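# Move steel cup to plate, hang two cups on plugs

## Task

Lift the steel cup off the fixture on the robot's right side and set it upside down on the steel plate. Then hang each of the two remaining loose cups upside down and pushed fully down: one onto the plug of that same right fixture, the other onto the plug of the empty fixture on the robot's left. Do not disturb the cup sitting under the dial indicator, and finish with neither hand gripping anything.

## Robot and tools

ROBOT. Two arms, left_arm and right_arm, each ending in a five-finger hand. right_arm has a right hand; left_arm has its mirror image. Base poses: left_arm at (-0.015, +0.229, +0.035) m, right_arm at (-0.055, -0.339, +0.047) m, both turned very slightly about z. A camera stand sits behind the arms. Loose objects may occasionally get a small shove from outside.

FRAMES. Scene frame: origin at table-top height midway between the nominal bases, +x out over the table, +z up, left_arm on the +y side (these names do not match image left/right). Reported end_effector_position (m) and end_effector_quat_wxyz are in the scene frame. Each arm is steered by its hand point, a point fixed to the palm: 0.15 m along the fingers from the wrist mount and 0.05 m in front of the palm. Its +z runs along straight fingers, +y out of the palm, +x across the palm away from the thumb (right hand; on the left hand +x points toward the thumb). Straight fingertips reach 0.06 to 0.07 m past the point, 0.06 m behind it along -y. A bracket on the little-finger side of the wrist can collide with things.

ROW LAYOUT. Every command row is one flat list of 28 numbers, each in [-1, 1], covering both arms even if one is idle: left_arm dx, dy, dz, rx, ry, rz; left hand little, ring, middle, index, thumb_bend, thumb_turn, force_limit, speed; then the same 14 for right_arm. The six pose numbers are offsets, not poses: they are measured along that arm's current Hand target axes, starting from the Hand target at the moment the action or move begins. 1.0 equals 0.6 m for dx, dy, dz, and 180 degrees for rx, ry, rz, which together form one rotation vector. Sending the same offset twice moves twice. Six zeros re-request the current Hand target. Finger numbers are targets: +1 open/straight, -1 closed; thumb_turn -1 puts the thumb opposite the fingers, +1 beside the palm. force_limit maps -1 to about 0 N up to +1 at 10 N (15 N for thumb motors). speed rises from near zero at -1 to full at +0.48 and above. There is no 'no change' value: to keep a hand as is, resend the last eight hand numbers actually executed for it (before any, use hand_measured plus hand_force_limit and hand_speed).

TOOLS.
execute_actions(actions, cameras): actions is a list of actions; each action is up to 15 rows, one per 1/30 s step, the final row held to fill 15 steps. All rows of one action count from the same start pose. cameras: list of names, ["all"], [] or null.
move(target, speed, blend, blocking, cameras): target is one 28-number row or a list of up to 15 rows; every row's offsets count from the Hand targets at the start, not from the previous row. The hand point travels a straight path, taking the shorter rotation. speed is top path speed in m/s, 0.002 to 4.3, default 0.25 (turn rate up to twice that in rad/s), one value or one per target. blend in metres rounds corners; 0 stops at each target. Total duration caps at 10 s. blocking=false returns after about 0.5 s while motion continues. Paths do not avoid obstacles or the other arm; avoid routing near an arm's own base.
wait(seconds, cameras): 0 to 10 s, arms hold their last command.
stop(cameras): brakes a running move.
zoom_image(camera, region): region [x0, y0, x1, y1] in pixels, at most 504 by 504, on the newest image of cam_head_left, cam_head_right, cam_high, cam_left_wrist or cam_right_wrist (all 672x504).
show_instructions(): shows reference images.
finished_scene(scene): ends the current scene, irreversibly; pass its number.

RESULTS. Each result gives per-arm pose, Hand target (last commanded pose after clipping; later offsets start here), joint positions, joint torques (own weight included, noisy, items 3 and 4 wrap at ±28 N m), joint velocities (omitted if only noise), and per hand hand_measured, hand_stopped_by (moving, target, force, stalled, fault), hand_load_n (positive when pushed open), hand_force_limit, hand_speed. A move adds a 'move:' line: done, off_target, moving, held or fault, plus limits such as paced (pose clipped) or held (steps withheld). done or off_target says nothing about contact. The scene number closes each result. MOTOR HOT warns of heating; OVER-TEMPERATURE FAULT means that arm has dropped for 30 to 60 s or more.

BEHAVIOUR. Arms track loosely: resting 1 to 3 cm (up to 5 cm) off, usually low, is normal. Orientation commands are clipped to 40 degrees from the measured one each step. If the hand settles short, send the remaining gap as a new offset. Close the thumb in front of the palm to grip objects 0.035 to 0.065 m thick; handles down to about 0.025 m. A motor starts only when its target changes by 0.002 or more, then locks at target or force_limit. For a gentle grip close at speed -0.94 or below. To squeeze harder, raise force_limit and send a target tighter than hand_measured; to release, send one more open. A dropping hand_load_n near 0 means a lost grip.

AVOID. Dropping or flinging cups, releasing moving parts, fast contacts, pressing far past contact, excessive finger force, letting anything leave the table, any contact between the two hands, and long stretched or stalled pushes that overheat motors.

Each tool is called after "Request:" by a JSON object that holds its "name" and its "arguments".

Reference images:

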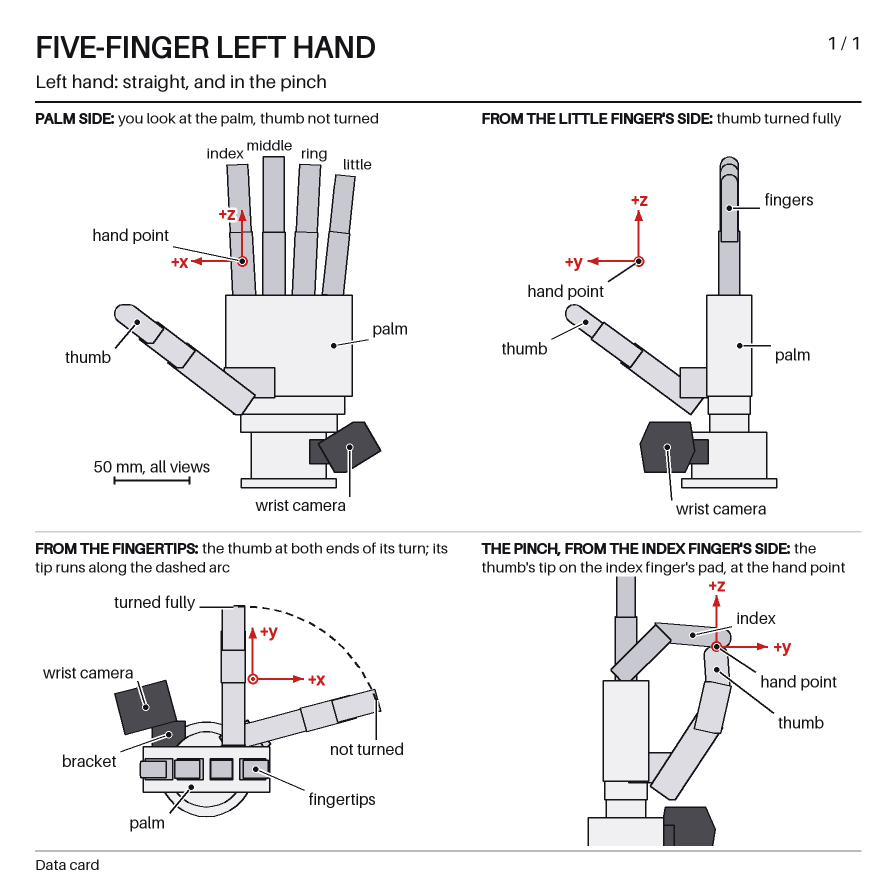

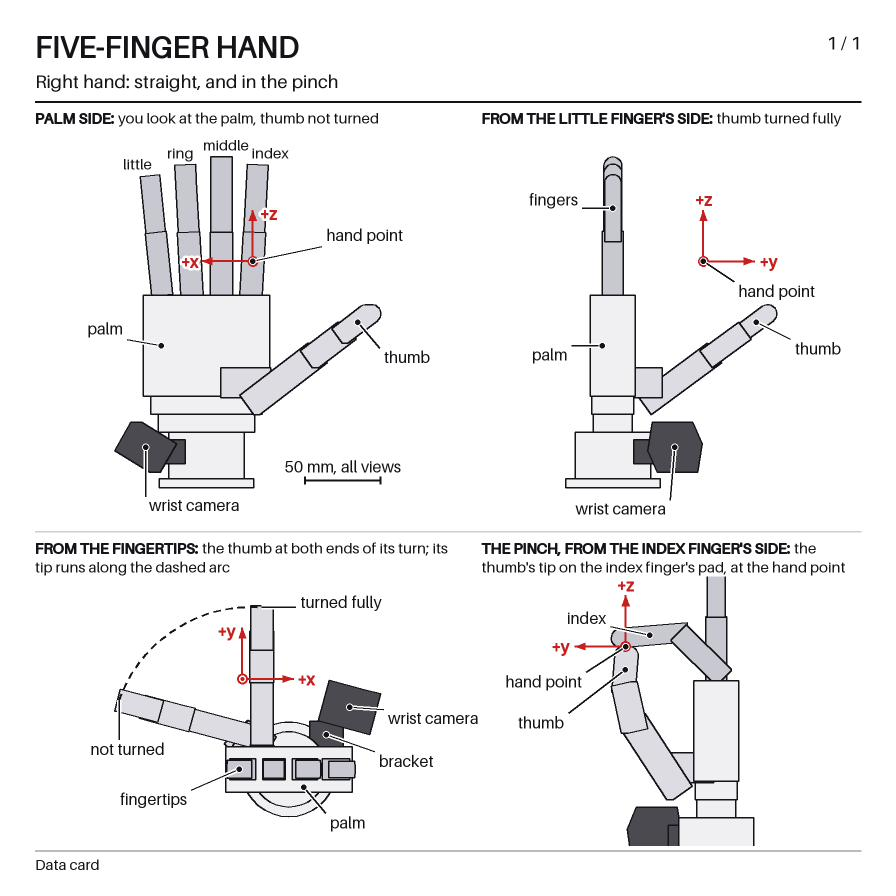

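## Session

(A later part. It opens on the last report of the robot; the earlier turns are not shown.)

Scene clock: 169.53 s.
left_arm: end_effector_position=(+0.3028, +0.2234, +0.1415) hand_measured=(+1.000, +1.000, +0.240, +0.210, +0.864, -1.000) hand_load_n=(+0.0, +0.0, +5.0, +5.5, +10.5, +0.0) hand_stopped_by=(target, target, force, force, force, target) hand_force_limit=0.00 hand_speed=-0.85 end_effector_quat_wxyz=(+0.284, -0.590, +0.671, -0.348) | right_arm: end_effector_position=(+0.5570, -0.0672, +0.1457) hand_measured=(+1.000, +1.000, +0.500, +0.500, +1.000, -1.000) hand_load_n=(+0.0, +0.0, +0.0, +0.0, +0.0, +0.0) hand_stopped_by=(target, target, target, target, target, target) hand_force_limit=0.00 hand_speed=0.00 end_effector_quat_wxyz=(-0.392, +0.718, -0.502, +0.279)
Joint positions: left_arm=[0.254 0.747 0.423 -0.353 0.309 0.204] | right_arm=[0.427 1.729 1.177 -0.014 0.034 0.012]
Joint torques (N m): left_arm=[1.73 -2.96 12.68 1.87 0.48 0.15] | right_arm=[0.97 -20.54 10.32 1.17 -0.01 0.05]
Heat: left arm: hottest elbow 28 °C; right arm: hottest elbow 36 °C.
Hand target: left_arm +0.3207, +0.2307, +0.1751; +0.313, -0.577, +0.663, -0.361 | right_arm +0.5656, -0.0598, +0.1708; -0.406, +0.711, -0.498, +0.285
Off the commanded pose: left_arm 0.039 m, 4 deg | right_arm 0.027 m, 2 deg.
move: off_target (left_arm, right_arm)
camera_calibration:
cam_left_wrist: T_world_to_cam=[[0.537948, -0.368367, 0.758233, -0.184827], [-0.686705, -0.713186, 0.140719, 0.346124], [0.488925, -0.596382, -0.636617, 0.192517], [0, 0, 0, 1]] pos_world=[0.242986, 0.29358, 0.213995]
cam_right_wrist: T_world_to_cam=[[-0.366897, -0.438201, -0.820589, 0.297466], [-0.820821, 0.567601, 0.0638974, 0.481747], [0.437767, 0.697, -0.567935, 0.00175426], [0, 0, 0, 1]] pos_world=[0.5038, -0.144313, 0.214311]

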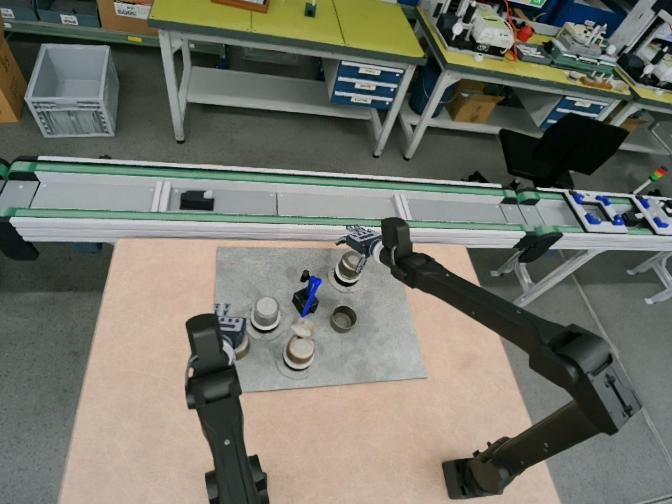

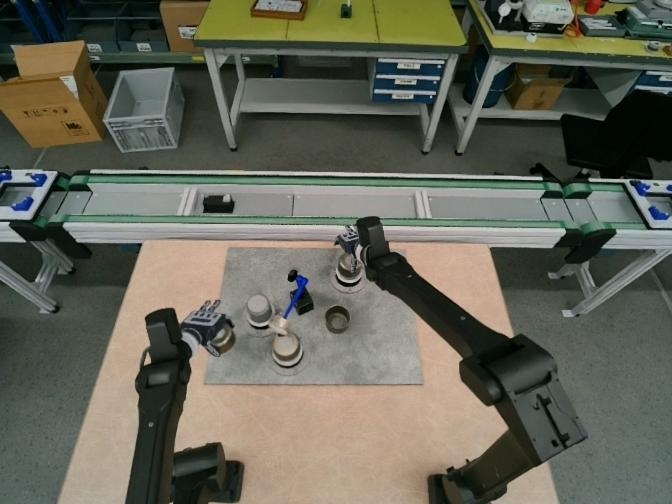

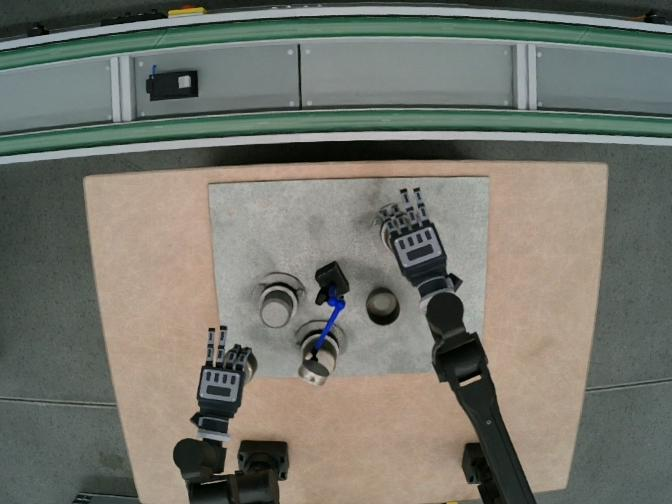

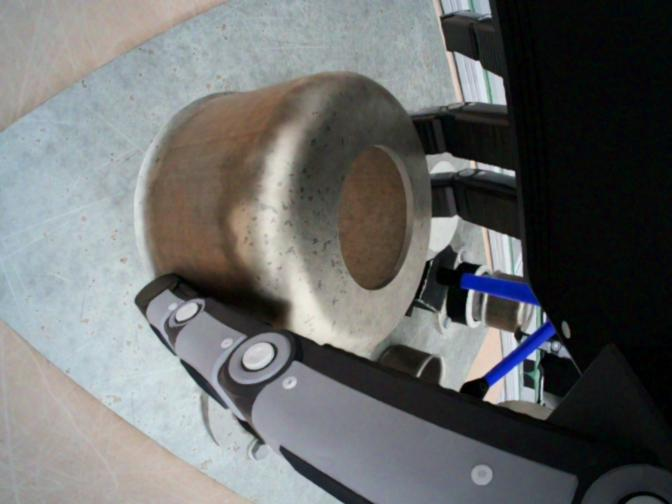

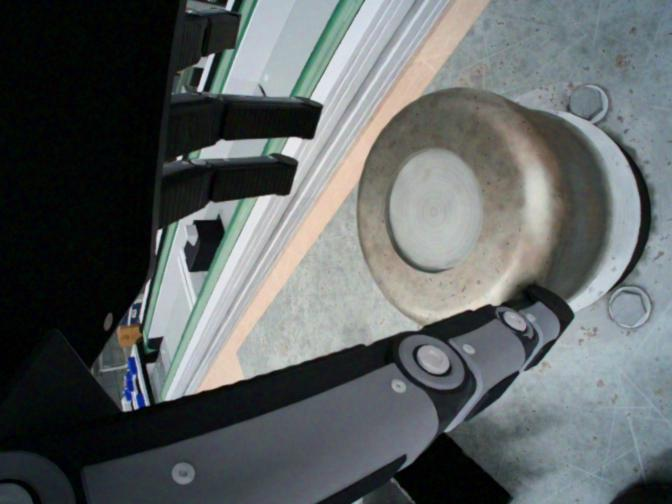

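Request:
{"name": "move", "arguments": {"target": [[-0.0012,-0.0772,-0.0403,0.022,0,0,1,1,0.0,0.0,0.3,-1,0,-0.85, 0.0093,-0.0100,-0.0625,0,0,0,1,1,0.5,0.5,1,-1,0,0],[0.1050,-0.1792,0.1168,0.022,0,0,1,1,0.0,0.0,0.3,-1,0,-0.85, 0,0,0,0,0,0,1,1,0.5,0.5,1,-1,0,0]], "cameras": ["all"], "speed": 0.12}}

Scene clock: 198.03 s.
left_arm: end_effector_position=(+0.4016, +0.1575, +0.1904) hand_measured=(+1.000, +1.000, +0.240, +0.210, +0.864, -1.000) hand_load_n=(+0.0, +0.0, +5.0, +5.5, +10.5, +0.0) hand_stopped_by=(target, target, force, force, force, target) hand_force_limit=0.00 hand_speed=-0.85 end_effector_quat_wxyz=(+0.311, -0.577, +0.666, -0.356) | right_arm: end_effector_position=(+0.5447, -0.0712, +0.1566) hand_measured=(+1.000, +1.000, +0.500, +0.500, +1.000, -1.000) hand_load_n=(+0.0, +0.0, +0.0, +0.0, +0.0, +0.0) hand_stopped_by=(target, target, target, target, target, target) hand_force_limit=0.00 hand_speed=0.00 end_effector_quat_wxyz=(-0.388, +0.722, -0.503, +0.274)
Joint positions: left_arm=[-0.049 1.002 0.649 -0.235 0.052 0.038] | right_arm=[0.427 1.688 1.162 -0.055 0.029 0.012]
Joint torques (N m): left_arm=[0.09 -5.25 12.92 3.06 0.04 -0.13] | right_arm=[1.03 -16.26 11.33 2.5 0.15 0.05]
Heat: left arm: hottest elbow 33 °C; right arm: hottest elbow 36 °C.
Hand target: left_arm +0.4281, +0.1521, +0.2271; +0.333, -0.566, +0.650, -0.383 | right_arm +0.5655, -0.0598, +0.1707; -0.406, +0.711, -0.498, +0.285
Off the commanded pose: left_arm 0.046 m, 5 deg | right_arm 0.028 m, 3 deg.
move: off_target (left_arm, right_arm)
camera_calibration:
cam_left_wrist: T_world_to_cam=[[0.494318, -0.386399, 0.778682, -0.282757], [-0.692347, -0.716672, 0.0838831, 0.373715], [0.525647, -0.580583, -0.621787, 0.116101], [0, 0, 0, 1]] pos_world=[0.337484, 0.22598, 0.261019]
cam_right_wrist: T_world_to_cam=[[-0.376622, -0.442023, -0.814108, 0.304229], [-0.822066, 0.564596, 0.0737543, 0.472183], [0.427041, 0.697028, -0.576011, 0.0232417], [0, 0, 0, 1]] pos_world=[0.49282, -0.148316, 0.226238]

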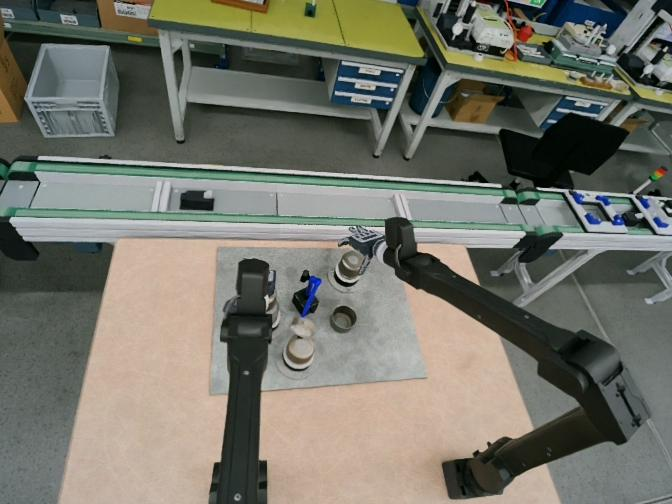

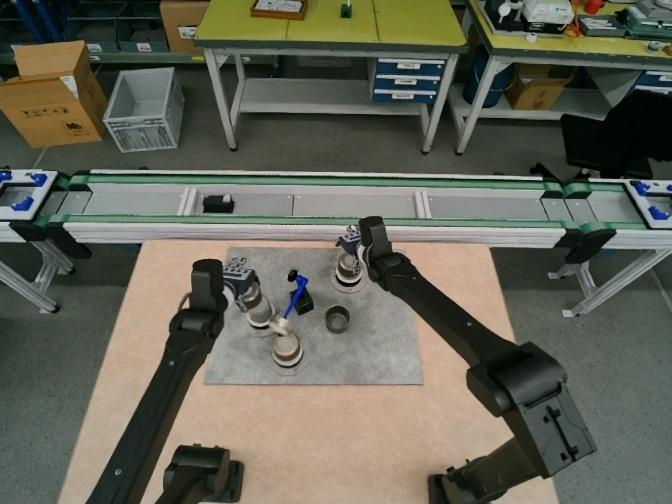

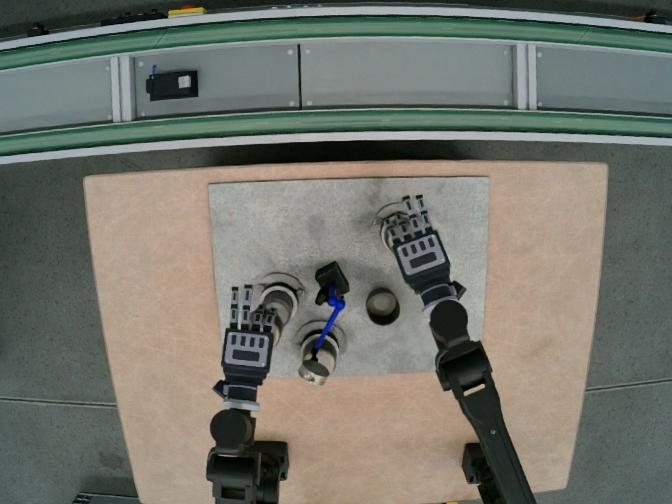

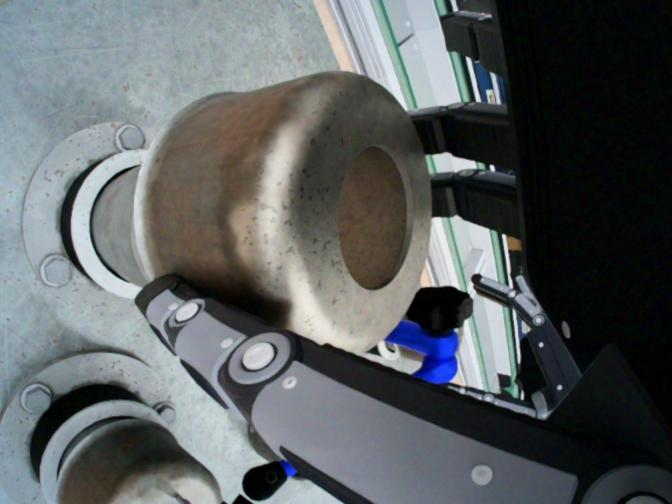

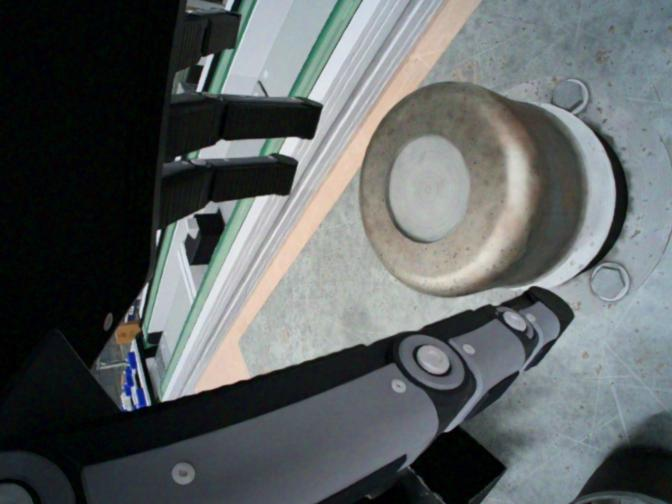

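Request:
{"name": "move", "arguments": {"target": [0.0245,0.0308,0.0305,0,0,0,1,1,0.0,0.0,0.3,-1,0,-0.85, 0.0012,0.0602,0.0380,0,0,0,1,1,0.5,0.5,1,-1,0,0], "cameras": ["cam_left_wrist","cam_right_wrist","cam_head_left","cam_head_right"], "speed": 0.06}}

Scene clock: 211.57 s.
left_arm: end_effector_position=(+0.4194, +0.1430, +0.1853) hand_measured=(+1.000, +1.000, +0.240, +0.210, +0.864, -1.000) hand_load_n=(+0.0, +0.0, +4.5, +5.5, +10.5, +0.0) hand_stopped_by=(target, target, force, force, force, target) hand_force_limit=0.00 hand_speed=-0.85 end_effector_quat_wxyz=(+0.323, -0.572, +0.659, -0.366) | right_arm: end_effector_position=(+0.5573, -0.0659, +0.1418) hand_measured=(+1.000, +1.000, +0.500, +0.500, +1.000, -1.000) hand_load_n=(+0.0, +0.0, +0.0, +0.0, +1.5, +1.0) hand_stopped_by=(target, target, target, target, target, target) hand_force_limit=0.00 hand_speed=0.00 end_effector_quat_wxyz=(-0.399, +0.716, -0.499, +0.282)
Joint positions: left_arm=[-0.094 1.057 0.649 -0.142 0.009 0.015] | right_arm=[0.427 1.734 1.162 0.022 0.029 0.013]
Joint torques (N m): left_arm=[-0.26 -6.42 10.41 3.08 0.04 -0.03] | right_arm=[0.79 -15.33 8.24 3.51 0.11 0.04]
Heat: left arm: hottest elbow 38 °C; right arm: hottest elbow 37 °C.
Hand target: left_arm +0.4330, +0.1367, +0.2020; +0.333, -0.566, +0.650, -0.383 | right_arm +0.5670, -0.0599, +0.1281; -0.406, +0.711, -0.498, +0.285
Off the commanded pose: left_arm 0.023 m, 3 deg | right_arm 0.018 m, 1 deg.
move: off_target (left_arm, right_arm)
camera_calibration:
cam_left_wrist: T_world_to_cam=[[0.467036, -0.384148, 0.796434, -0.285386], [-0.692503, -0.718974, 0.0593039, 0.381109], [0.549834, -0.57923, -0.60181, 0.0809757], [0, 0, 0, 1]] pos_world=[0.352681, 0.21128, 0.253422]
cam_right_wrist: T_world_to_cam=[[-0.353375, -0.432513, -0.829493, 0.289058], [-0.824002, 0.5637, 0.0571124, 0.484014], [0.442884, 0.703686, -0.555589, -0.00566389], [0, 0, 0, 1]] pos_world=[0.503483, -0.143832, 0.208982]
Images, in order (width x height): cam_head_left 672x504, cam_head_right 672x504, cam_left_wrist 672x504, cam_right_wrist 672x504.

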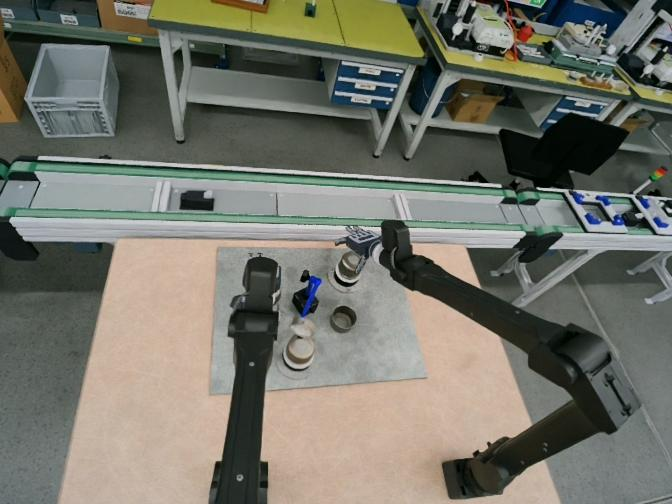

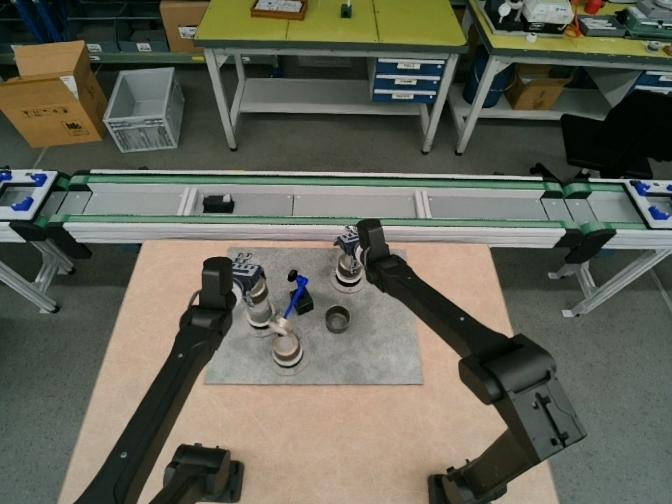

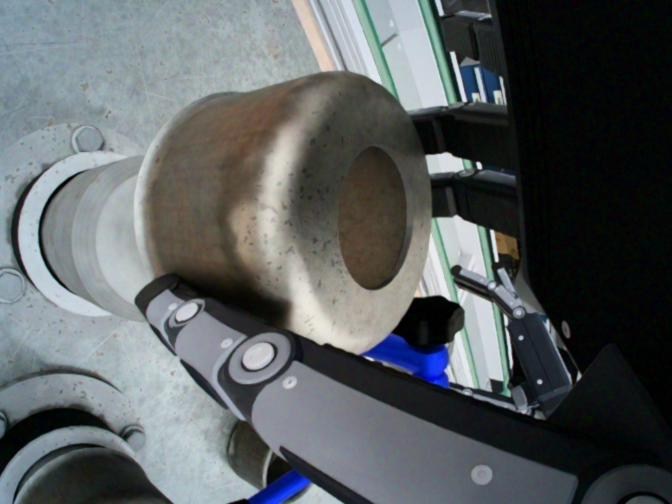

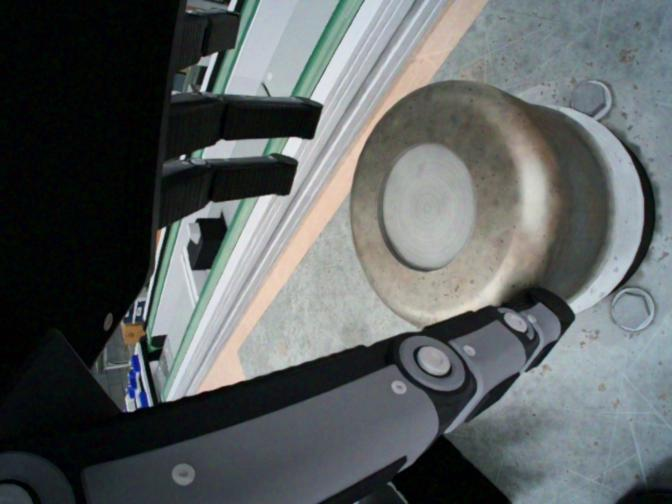

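Request:
{"name": "move", "arguments": {"target": [0.0028,0.0388,-0.0012,0,0,0,1,1,0.0,0.0,0.3,-1,0,-0.85, 0.0082,-0.0703,-0.0840,0,0,0,1,1,0.9,0.9,1,-1,0,0], "cameras": ["cam_left_wrist","cam_right_wrist"], "speed": 0.08}}

Scene clock: 225.43 s.
left_arm: end_effector_position=(+0.4160, +0.1421, +0.1746) hand_measured=(+1.000, +1.000, +0.240, +0.210, +0.864, -1.000) hand_load_n=(+0.0, +0.0, +4.5, +5.5, +10.5, +0.5) hand_stopped_by=(target, target, force, force, force, target) hand_force_limit=0.00 hand_speed=-0.85 end_effector_quat_wxyz=(+0.328, -0.569, +0.656, -0.371) | right_arm: end_effector_position=(+0.5457, -0.0700, +0.1829) hand_measured=(+1.000, +1.000, +0.900, +0.900, +1.000, -1.000) hand_load_n=(+0.0, +0.0, +0.0, +0.0, +0.0, +0.0) hand_stopped_by=(target, target, target, target, target, target) hand_force_limit=0.00 hand_speed=0.00 end_effector_quat_wxyz=(-0.406, +0.713, -0.497, +0.284)
Joint positions: left_arm=[-0.099 1.057 0.61 -0.088 0.005 0.012] | right_arm=[0.427 1.648 1.162 -0.048 0.027 0.013]
Joint torques (N m): left_arm=[-0.73 -6.3 8.59 3.28 0.01 -0.03] | right_arm=[0.21 -18.55 9.1 1.16 -0.05 0]
Heat: left arm: hottest elbow 38 °C; right arm: hottest elbow 36 °C.
Hand target: left_arm +0.4210, +0.1366, +0.1821; +0.333, -0.566, +0.650, -0.383 | right_arm +0.5480, -0.0720, +0.1901; -0.406, +0.711, -0.498, +0.285
Off the commanded pose: left_arm 0.010 m, 2 deg | right_arm 0.008 m, 0 deg.
move: done
camera_calibration:
cam_left_wrist: T_world_to_cam=[[0.455175, -0.38238, 0.804116, -0.272371], [-0.692792, -0.719398, 0.0500651, 0.380534], [0.559335, -0.579873, -0.592361, 0.070489], [0, 0, 0, 1]] pos_world=[0.34818, 0.210481, 0.241721]
cam_right_wrist: T_world_to_cam=[[-0.341126, -0.427513, -0.837177, 0.312346], [-0.825822, 0.561742, 0.0496402, 0.476623], [0.449056, 0.708293, -0.544674, 0.0202407], [0, 0, 0, 1]] pos_world=[0.491066, -0.148544, 0.248854]
Images, in order (width x height): cam_left_wrist 672x504, cam_right_wrist 672x504.

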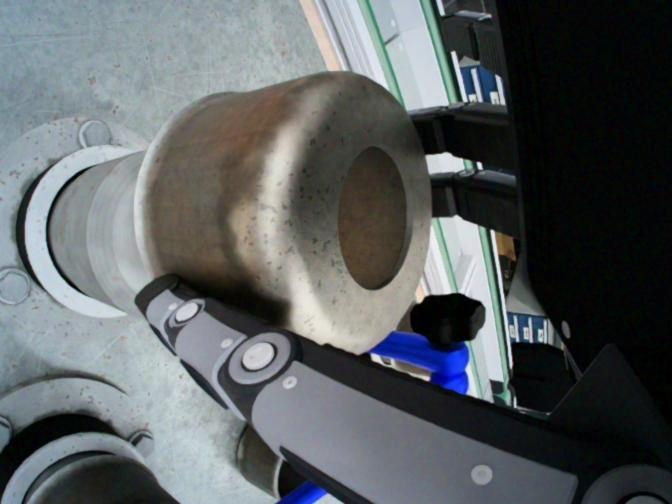

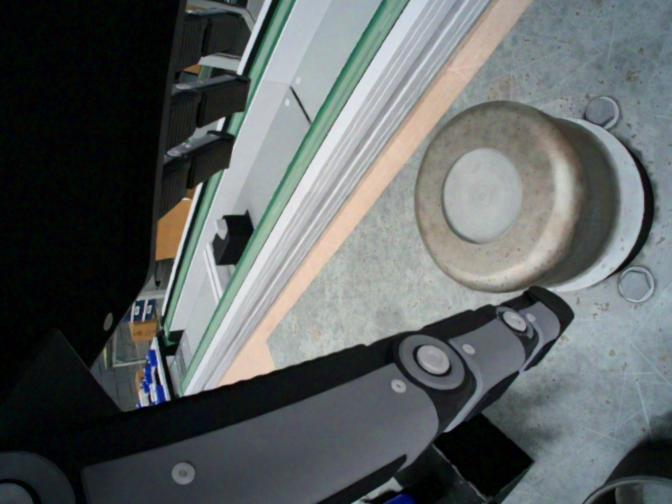

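Request:
{"name": "move", "arguments": {"target": [0.0005,0.0252,-0.0040,-0.009,0,0,1,1,0.0,0.0,0.3,-1,0,-0.85, 0.0062,0.0583,0.0092,0,0,0,1,1,0.9,0.9,1,-1,0,0], "cameras": ["cam_left_wrist","cam_right_wrist"], "speed": 0.08}}

Scene clock: 229.50 s.
left_arm: end_effector_position=(+0.4087, +0.1429, +0.1635) hand_measured=(+1.000, +1.000, +0.240, +0.210, +0.864, -1.000) hand_load_n=(+0.0, +0.0, +4.5, +5.5, +10.5, +0.0) hand_stopped_by=(target, target, force, force, force, target) hand_force_limit=0.00 hand_speed=-0.85 end_effector_quat_wxyz=(+0.322, -0.573, +0.660, -0.364) | right_arm: end_effector_position=(+0.5321, -0.0756, +0.1587) hand_measured=(+1.000, +1.000, +0.900, +0.900, +1.000, -1.000) hand_load_n=(+0.0, +0.0, +0.0, +0.0, +0.0, +0.0) hand_stopped_by=(target, target, target, target, target, target) hand_force_limit=0.00 hand_speed=0.00 end_effector_quat_wxyz=(-0.403, +0.715, -0.498, +0.280)
Joint positions: left_arm=[-0.1 1.057 0.589 -0.088 0.004 0.011] | right_arm=[0.425 1.648 1.095 0.007 0.021 0.013]
Joint torques (N m): left_arm=[0.03 -6.95 8.35 2.61 0.03 -0.01] | right_arm=[-0.21 -16.97 7.69 2.52 -0.05 -0.04]
Heat: left arm: hottest elbow 37 °C; right arm: hottest elbow 36 °C.
Hand target: left_arm +0.4116, +0.1377, +0.1700; +0.325, -0.570, +0.655, -0.374 | right_arm +0.5370, -0.0800, +0.1571; -0.406, +0.711, -0.498, +0.285
Off the commanded pose: left_arm 0.009 m, 1 deg | right_arm 0.007 m, 1 deg.
move: done
camera_calibration:
cam_left_wrist: T_world_to_cam=[[0.47176, -0.384135, 0.793652, -0.264606], [-0.691221, -0.719943, 0.0624132, 0.373929], [0.547409, -0.578033, -0.605163, 0.0751126], [0, 0, 0, 1]] pos_world=[0.34218, 0.210981, 0.232122]
cam_right_wrist: T_world_to_cam=[[-0.349277, -0.429745, -0.832661, 0.28858], [-0.826919, 0.559301, 0.0582074, 0.468812], [0.440694, 0.708874, -0.550715, 0.0226505], [0, 0, 0, 1]] pos_world=[0.478482, -0.154248, 0.225475]
Images, in order (width x height): cam_left_wrist 672x504, cam_right_wrist 672x504.

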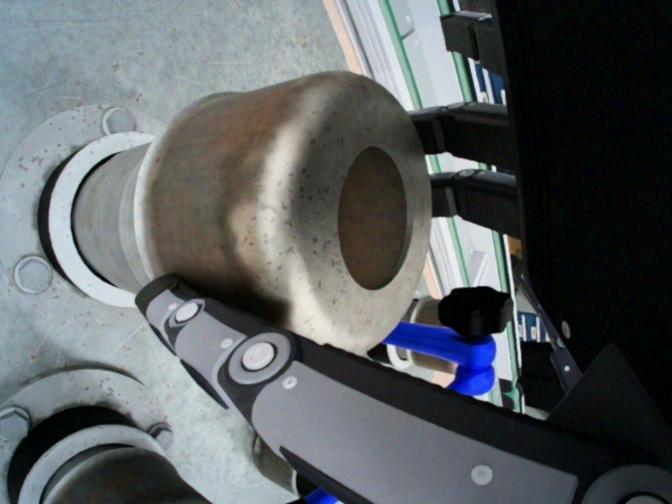

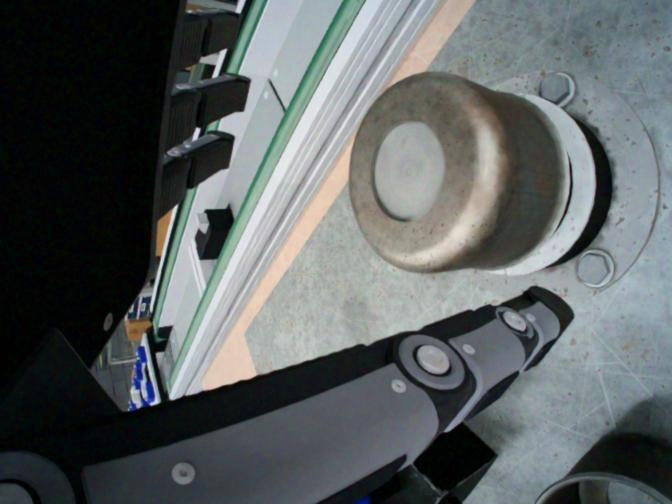

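Request:
{"name": "move", "arguments": {"target": [-0.0005,0.0443,0.0230,0,0,0,1,1,0.0,0.0,0.3,-1,0,-0.85, 0.0002,0.0720,0.0485,0,0,0,1,1,0.9,0.9,1,-1,0,0], "cameras": ["cam_left_wrist","cam_right_wrist"], "speed": 0.06}}

Scene clock: 239.13 s.
left_arm: end_effector_position=(+0.4062, +0.1431, +0.1382) hand_measured=(+1.000, +1.000, +0.240, +0.210, +0.864, -1.000) hand_load_n=(+0.0, +0.0, +5.0, +5.0, +10.5, +0.5) hand_stopped_by=(target, target, force, force, force, target) hand_force_limit=0.00 hand_speed=-0.85 end_effector_quat_wxyz=(+0.323, -0.572, +0.659, -0.366) | right_arm: end_effector_position=(+0.5368, -0.0737, +0.1168) hand_measured=(+1.000, +1.000, +0.900, +0.900, +1.000, -1.000) hand_load_n=(+0.0, +0.0, -0.5, +0.0, +0.0, +0.0) hand_stopped_by=(target, target, target, target, target, target) hand_force_limit=0.00 hand_speed=0.00 end_effector_quat_wxyz=(-0.409, +0.712, -0.495, +0.284)
Joint positions: left_arm=[-0.1 1.095 0.534 0.011 0.004 0.01] | right_arm=[0.425 1.724 1.053 0.141 0.021 0.013]
Joint torques (N m): left_arm=[-0.38 -5.89 7.95 3.15 0.04 -0.04] | right_arm=[-0.38 -16.15 7.06 2.56 -0.04 -0.04]
Heat: left arm: hottest elbow 35 °C; right arm: hottest elbow 35 °C.
Hand target: left_arm +0.4100, +0.1382, +0.1401; +0.325, -0.570, +0.655, -0.374 | right_arm +0.5400, -0.0790, +0.1050; -0.406, +0.711, -0.498, +0.285
Off the commanded pose: left_arm 0.007 m, 1 deg | right_arm 0.013 m, 0 deg.
move: off_target (right_arm)
camera_calibration:
cam_left_wrist: T_world_to_cam=[[0.467989, -0.382215, 0.796805, -0.242384], [-0.690964, -0.720372, 0.0602745, 0.374267], [0.550958, -0.578771, -0.601223, 0.0594574], [0, 0, 0, 1]] pos_world=[0.339279, 0.211381, 0.206321]
cam_right_wrist: T_world_to_cam=[[-0.336516, -0.424606, -0.840515, 0.250617], [-0.827906, 0.558703, 0.0492258, 0.475504], [0.448697, 0.712433, -0.539547, -0.00925837], [0, 0, 0, 1]] pos_world=[0.482163, -0.152656, 0.182245]
Images, in order (width x height): cam_left_wrist 672x504, cam_right_wrist 672x504.

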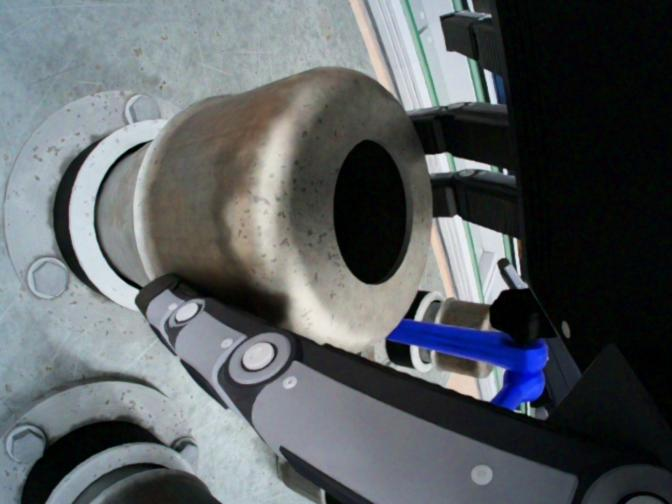

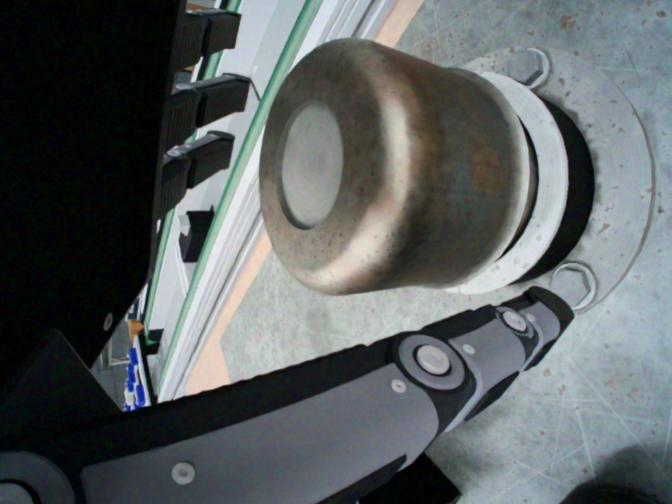

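Request:
{"name": "move", "arguments": {"target": [0,0.0502,0.0296,0,0,0,1,1,0.0,0.0,0.3,-1,0,-0.85, 0,0.0093,0.0170,0,0,0,1,1,0.9,0.9,1,-1,0,0], "cameras": ["cam_left_wrist","cam_right_wrist"], "speed": 0.06}}

Scene clock: 245.23 s.
left_arm: end_effector_position=(+0.4082, +0.1424, +0.1255) hand_measured=(+1.000, +1.000, +0.240, +0.210, +0.866, -1.000) hand_load_n=(+0.0, +0.0, +2.0, +0.0, +17.5, -1.0) hand_stopped_by=(target, target, force, force, force, target) hand_force_limit=0.00 hand_speed=-0.85 end_effector_quat_wxyz=(+0.335, -0.566, +0.650, -0.381) | right_arm: end_effector_position=(+0.5386, -0.0732, +0.1034) hand_measured=(+1.000, +1.000, +0.900, +0.900, +1.000, -1.000) hand_load_n=(+0.0, +0.0, +0.0, +0.0, +0.0, +0.0) hand_stopped_by=(target, target, target, target, target, target) hand_force_limit=0.00 hand_speed=0.00 end_effector_quat_wxyz=(-0.406, +0.714, -0.496, +0.282)
Joint positions: left_arm=[-0.1 1.125 0.485 0.132 0.005 0.008] | right_arm=[0.425 1.751 1.053 0.162 0.021 0.013]
Joint torques (N m): left_arm=[-1.26 -1.26 7.02 3.74 -0.07 -0.01] | right_arm=[-0.5 -16.26 7.61 2.4 -0.05 -0.04]
Heat: left arm: hottest elbow 34 °C; right arm: hottest elbow 34 °C.
Hand target: left_arm +0.4100, +0.1382, +0.1052; +0.325, -0.570, +0.655, -0.374 | right_arm +0.5457, -0.0771, +0.0953; -0.406, +0.711, -0.498, +0.285
Off the commanded pose: left_arm 0.021 m, 2 deg | right_arm 0.012 m, 0 deg.
move: off_target (left_arm, right_arm)
camera_calibration:
cam_left_wrist: T_world_to_cam=[[0.433642, -0.375653, 0.819048, -0.223163], [-0.693156, -0.719846, 0.0368345, 0.379633], [0.575752, -0.583701, -0.572541, 0.0372369], [0, 0, 0, 1]] pos_world=[0.338479, 0.211181, 0.190118]
cam_right_wrist: T_world_to_cam=[[-0.342565, -0.426875, -0.836915, 0.242922], [-0.827349, 0.559138, 0.0534571, 0.476731], [0.445132, 0.710734, -0.544716, -0.0153494], [0, 0, 0, 1]] pos_world=[0.484472, -0.151952, 0.169459]
Images, in order (width x height): cam_left_wrist 672x504, cam_right_wrist 672x504.

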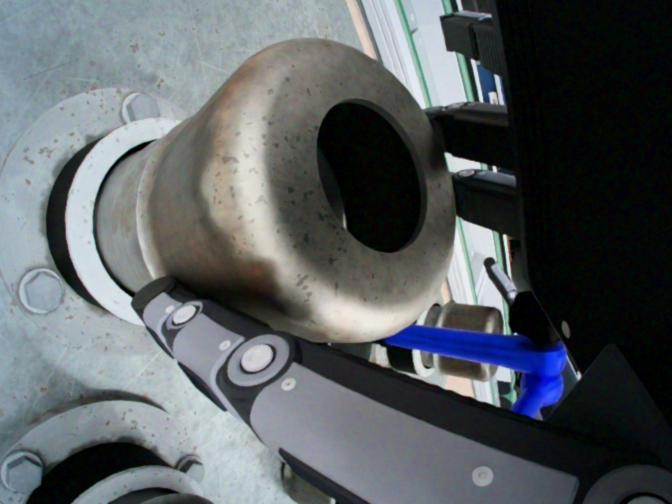

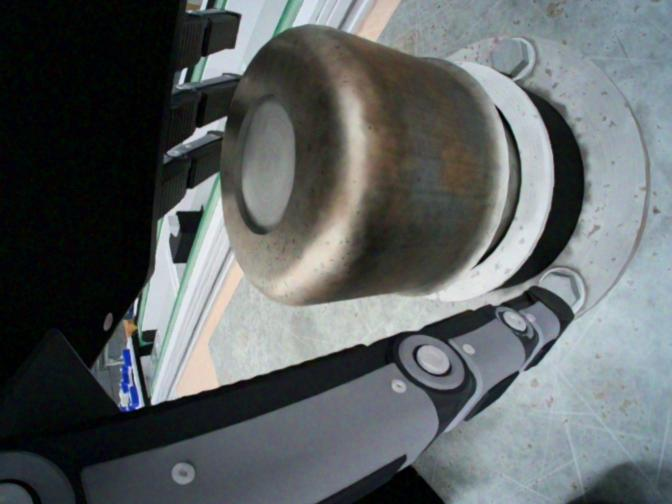

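Request:
{"name": "move", "arguments": {"target": [0,-0.0645,-0.0381,0,0,0,1,1,0.0,0.0,0.3,-1,0,-0.85, 0,0,0,0,0,0,1,1,0.0,0.0,0.1,-1,0,-0.8], "cameras": ["cam_left_wrist","cam_right_wrist","cam_head_left","cam_head_right"], "speed": 0.06}}

Scene clock: 249.47 s.
left_arm: end_effector_position=(+0.4063, +0.1428, +0.1317) hand_measured=(+1.000, +1.000, +0.240, +0.210, +0.866, -1.000) hand_load_n=(+0.0, +0.0, +11.5, +3.0, +5.5, +1.0) hand_stopped_by=(target, target, force, force, force, target) hand_force_limit=0.00 hand_speed=-0.85 end_effector_quat_wxyz=(+0.320, -0.576, +0.658, -0.365) | right_arm: end_effector_position=(+0.5429, -0.0717, +0.1079) hand_measured=(+1.000, +1.000, +0.404, +0.312, +0.740, -1.000) hand_load_n=(+0.0, +0.0, +4.0, +8.0, +11.5, +0.5) hand_stopped_by=(target, target, force, force, force, target) hand_force_limit=0.00 hand_speed=-0.80 end_effector_quat_wxyz=(-0.414, +0.709, -0.493, +0.288)
Joint positions: left_arm=[-0.1 1.111 0.528 0.027 0.003 0.003] | right_arm=[0.425 1.752 1.053 0.186 0.021 0.013]
Joint torques (N m): left_arm=[-0.09 -7.94 9.44 0.81 0.03 0.06] | right_arm=[-0.32 -16.32 7.62 1.72 -0.05 -0.04]
Heat: left arm: hottest elbow 33 °C; right arm: hottest elbow 34 °C.
Hand target: left_arm +0.4101, +0.1382, +0.1502; +0.325, -0.570, +0.655, -0.374 | right_arm +0.5457, -0.0770, +0.0951; -0.406, +0.711, -0.498, +0.285
Off the commanded pose: left_arm 0.019 m, 1 deg | right_arm 0.014 m, 1 deg.
move: off_target (left_arm, right_arm)
camera_calibration:
cam_left_wrist: T_world_to_cam=[[0.474772, -0.376857, 0.795343, -0.240756], [-0.687802, -0.722692, 0.0681433, 0.372478], [0.549108, -0.579391, -0.602317, 0.0563078], [0, 0, 0, 1]] pos_world=[0.339577, 0.211081, 0.200017]
cam_right_wrist: T_world_to_cam=[[-0.324126, -0.41927, -0.84803, 0.240466], [-0.828344, 0.558765, 0.0403453, 0.481075], [0.456934, 0.715537, -0.52841, -0.0236534], [0, 0, 0, 1]] pos_world=[0.487245, -0.151063, 0.172014]
Images, in order (width x height): cam_head_left 672x504, cam_head_right 672x504, cam_left_wrist 672x504, cam_right_wrist 672x504.

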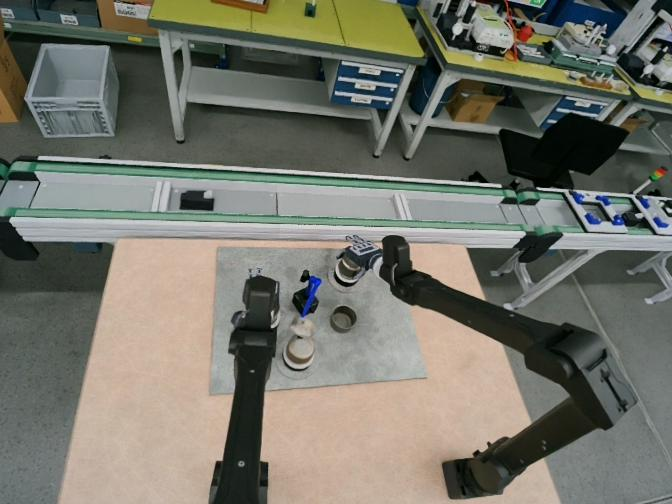

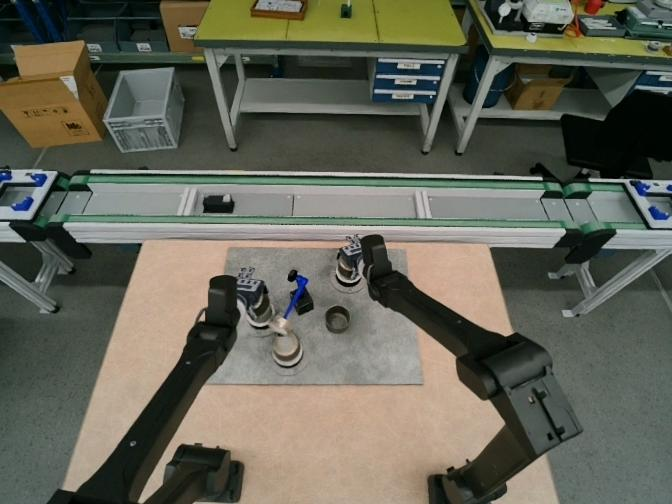

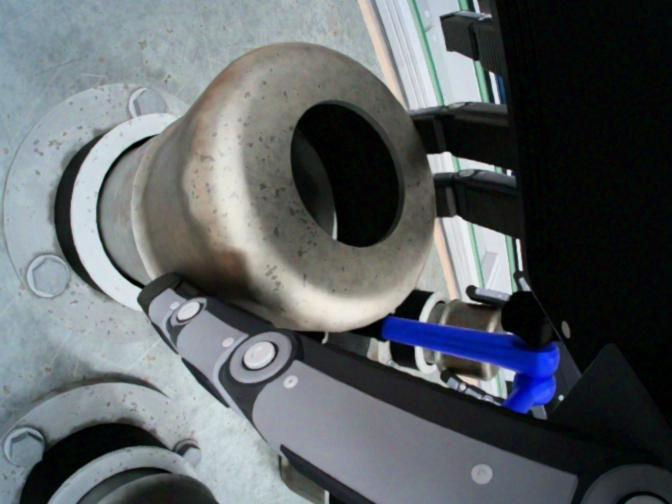

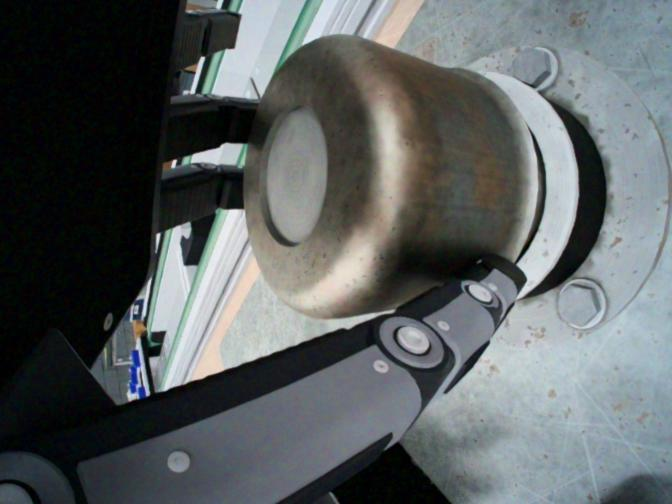

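Request:
{"name": "zoom_image", "arguments": {"camera": "cam_left_wrist", "region": [0, 20, 460, 360]}}

Request:
{"name": "zoom_image", "arguments": {"camera": "cam_head_right", "region": [200, 240, 320, 360]}}

Request:
{"name": "zoom_image", "arguments": {"camera": "cam_head_left", "region": [220, 240, 320, 360]}}

Scaled by 1.096 from the camera's 672x504 image, which has a finer 960x720 frame.

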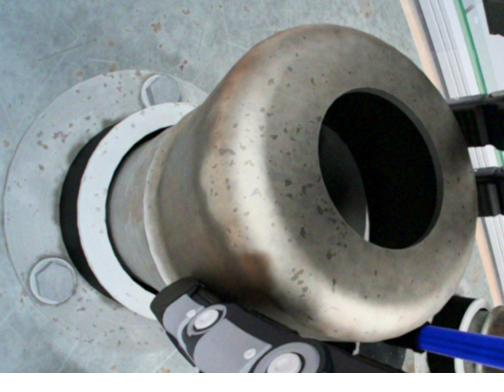

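Scaled by 4.200 from the camera's 672x504 image, which has a finer 960x720 frame.

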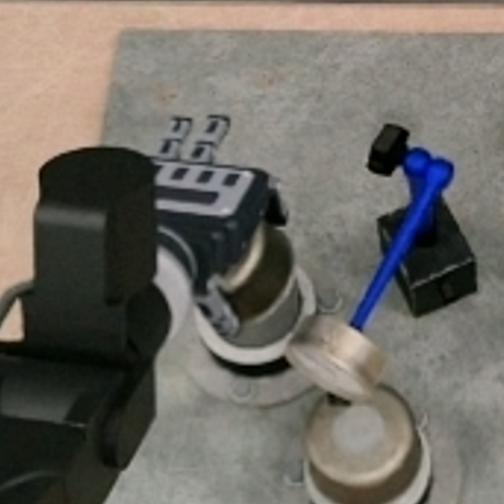

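Scaled by 4.200 from the camera's 672x504 image, which has a finer 960x720 frame.

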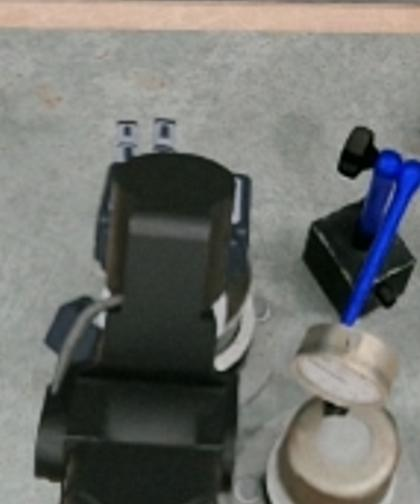

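Request:
{"name": "move", "arguments": {"target": [0,0,0,0,0,0,1,1,0.29,0.26,0.9,-1,0,-0.9, 0,-0.075,-0.05,0,0,0,1,1,0.0,0.0,0.1,-1,0,-0.8], "cameras": ["cam_left_wrist","cam_right_wrist"], "speed": 0.06}}

Scene clock: 256.17 s.
left_arm: end_effector_position=(+0.4036, +0.1432, +0.1362) hand_measured=(+1.000, +1.000, +0.290, +0.260, +0.900, -1.000) hand_load_n=(+0.0, +0.0, +1.5, +0.0, +0.0, +0.5) hand_stopped_by=(target, target, target, target, target, target) hand_force_limit=0.00 hand_speed=-0.90 end_effector_quat_wxyz=(+0.321, -0.575, +0.657, -0.366) | right_arm: end_effector_position=(+0.5355, -0.0730, +0.1412) hand_measured=(+1.000, +1.000, +0.404, +0.312, +0.738, -1.000) hand_load_n=(+0.0, +0.0, +0.0, +2.0, +0.0, -0.5) hand_stopped_by=(target, target, force, force, force, target) hand_force_limit=0.00 hand_speed=-0.80 end_effector_quat_wxyz=(-0.410, +0.713, -0.495, +0.280)
Joint positions: left_arm=[-0.1 1.092 0.528 0.009 0.003 0.003] | right_arm=[0.425 1.682 1.076 0.075 0.013 0.014]
Joint torques (N m): left_arm=[-0.32 -6.95 9.69 1.2 0.05 0.01] | right_arm=[-0.26 -18.08 9.42 0.79 0.23 -0.06]
Heat: left arm: hottest elbow 33 °C; right arm: hottest elbow 33 °C.
Hand target: left_arm +0.4101, +0.1382, +0.1502; +0.325, -0.570, +0.655, -0.374 | right_arm +0.5427, -0.0780, +0.1490; -0.406, +0.711, -0.498, +0.285
Off the commanded pose: left_arm 0.016 m, 1 deg | right_arm 0.012 m, 1 deg.
move: off_target (left_arm, right_arm)
camera_calibration:
cam_left_wrist: T_world_to_cam=[[0.473225, -0.376697, 0.79634, -0.24245], [-0.687988, -0.722621, 0.0670118, 0.370755], [0.550209, -0.579584, -0.601125, 0.0600354], [0, 0, 0, 1]] pos_world=[0.336777, 0.211381, 0.204317]
cam_right_wrist: T_world_to_cam=[[-0.337367, -0.422789, -0.841091, 0.271569], [-0.830675, 0.554067, 0.0546775, 0.473192], [0.442903, 0.717119, -0.538123, 0.00726233], [0, 0, 0, 1]] pos_world=[0.48147, -0.152571, 0.20645]
Images, in order (width x height): cam_left_wrist 672x504, cam_right_wrist 672x504.

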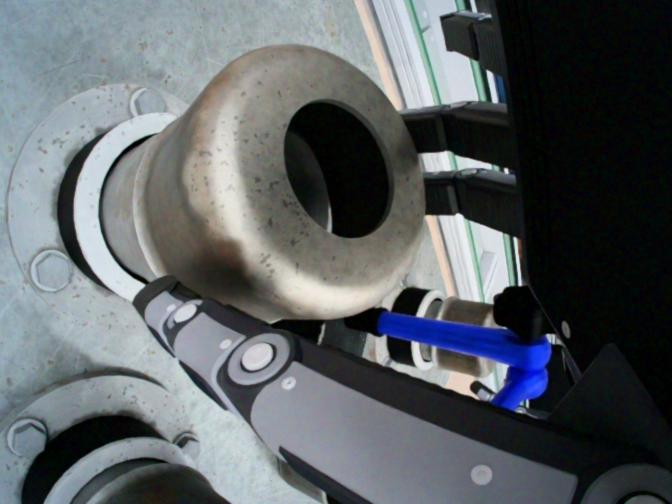

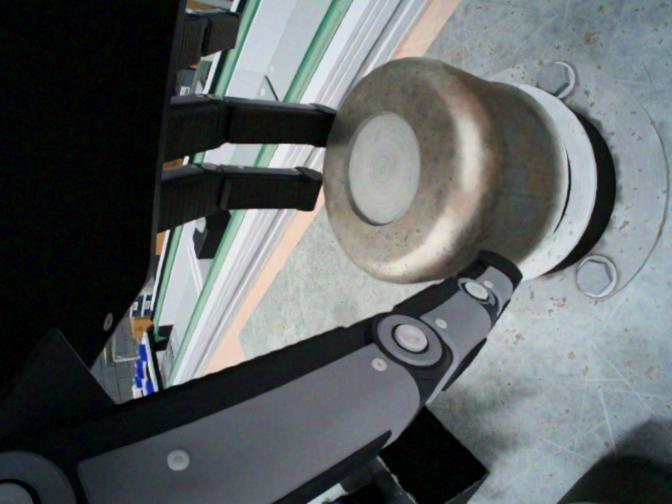

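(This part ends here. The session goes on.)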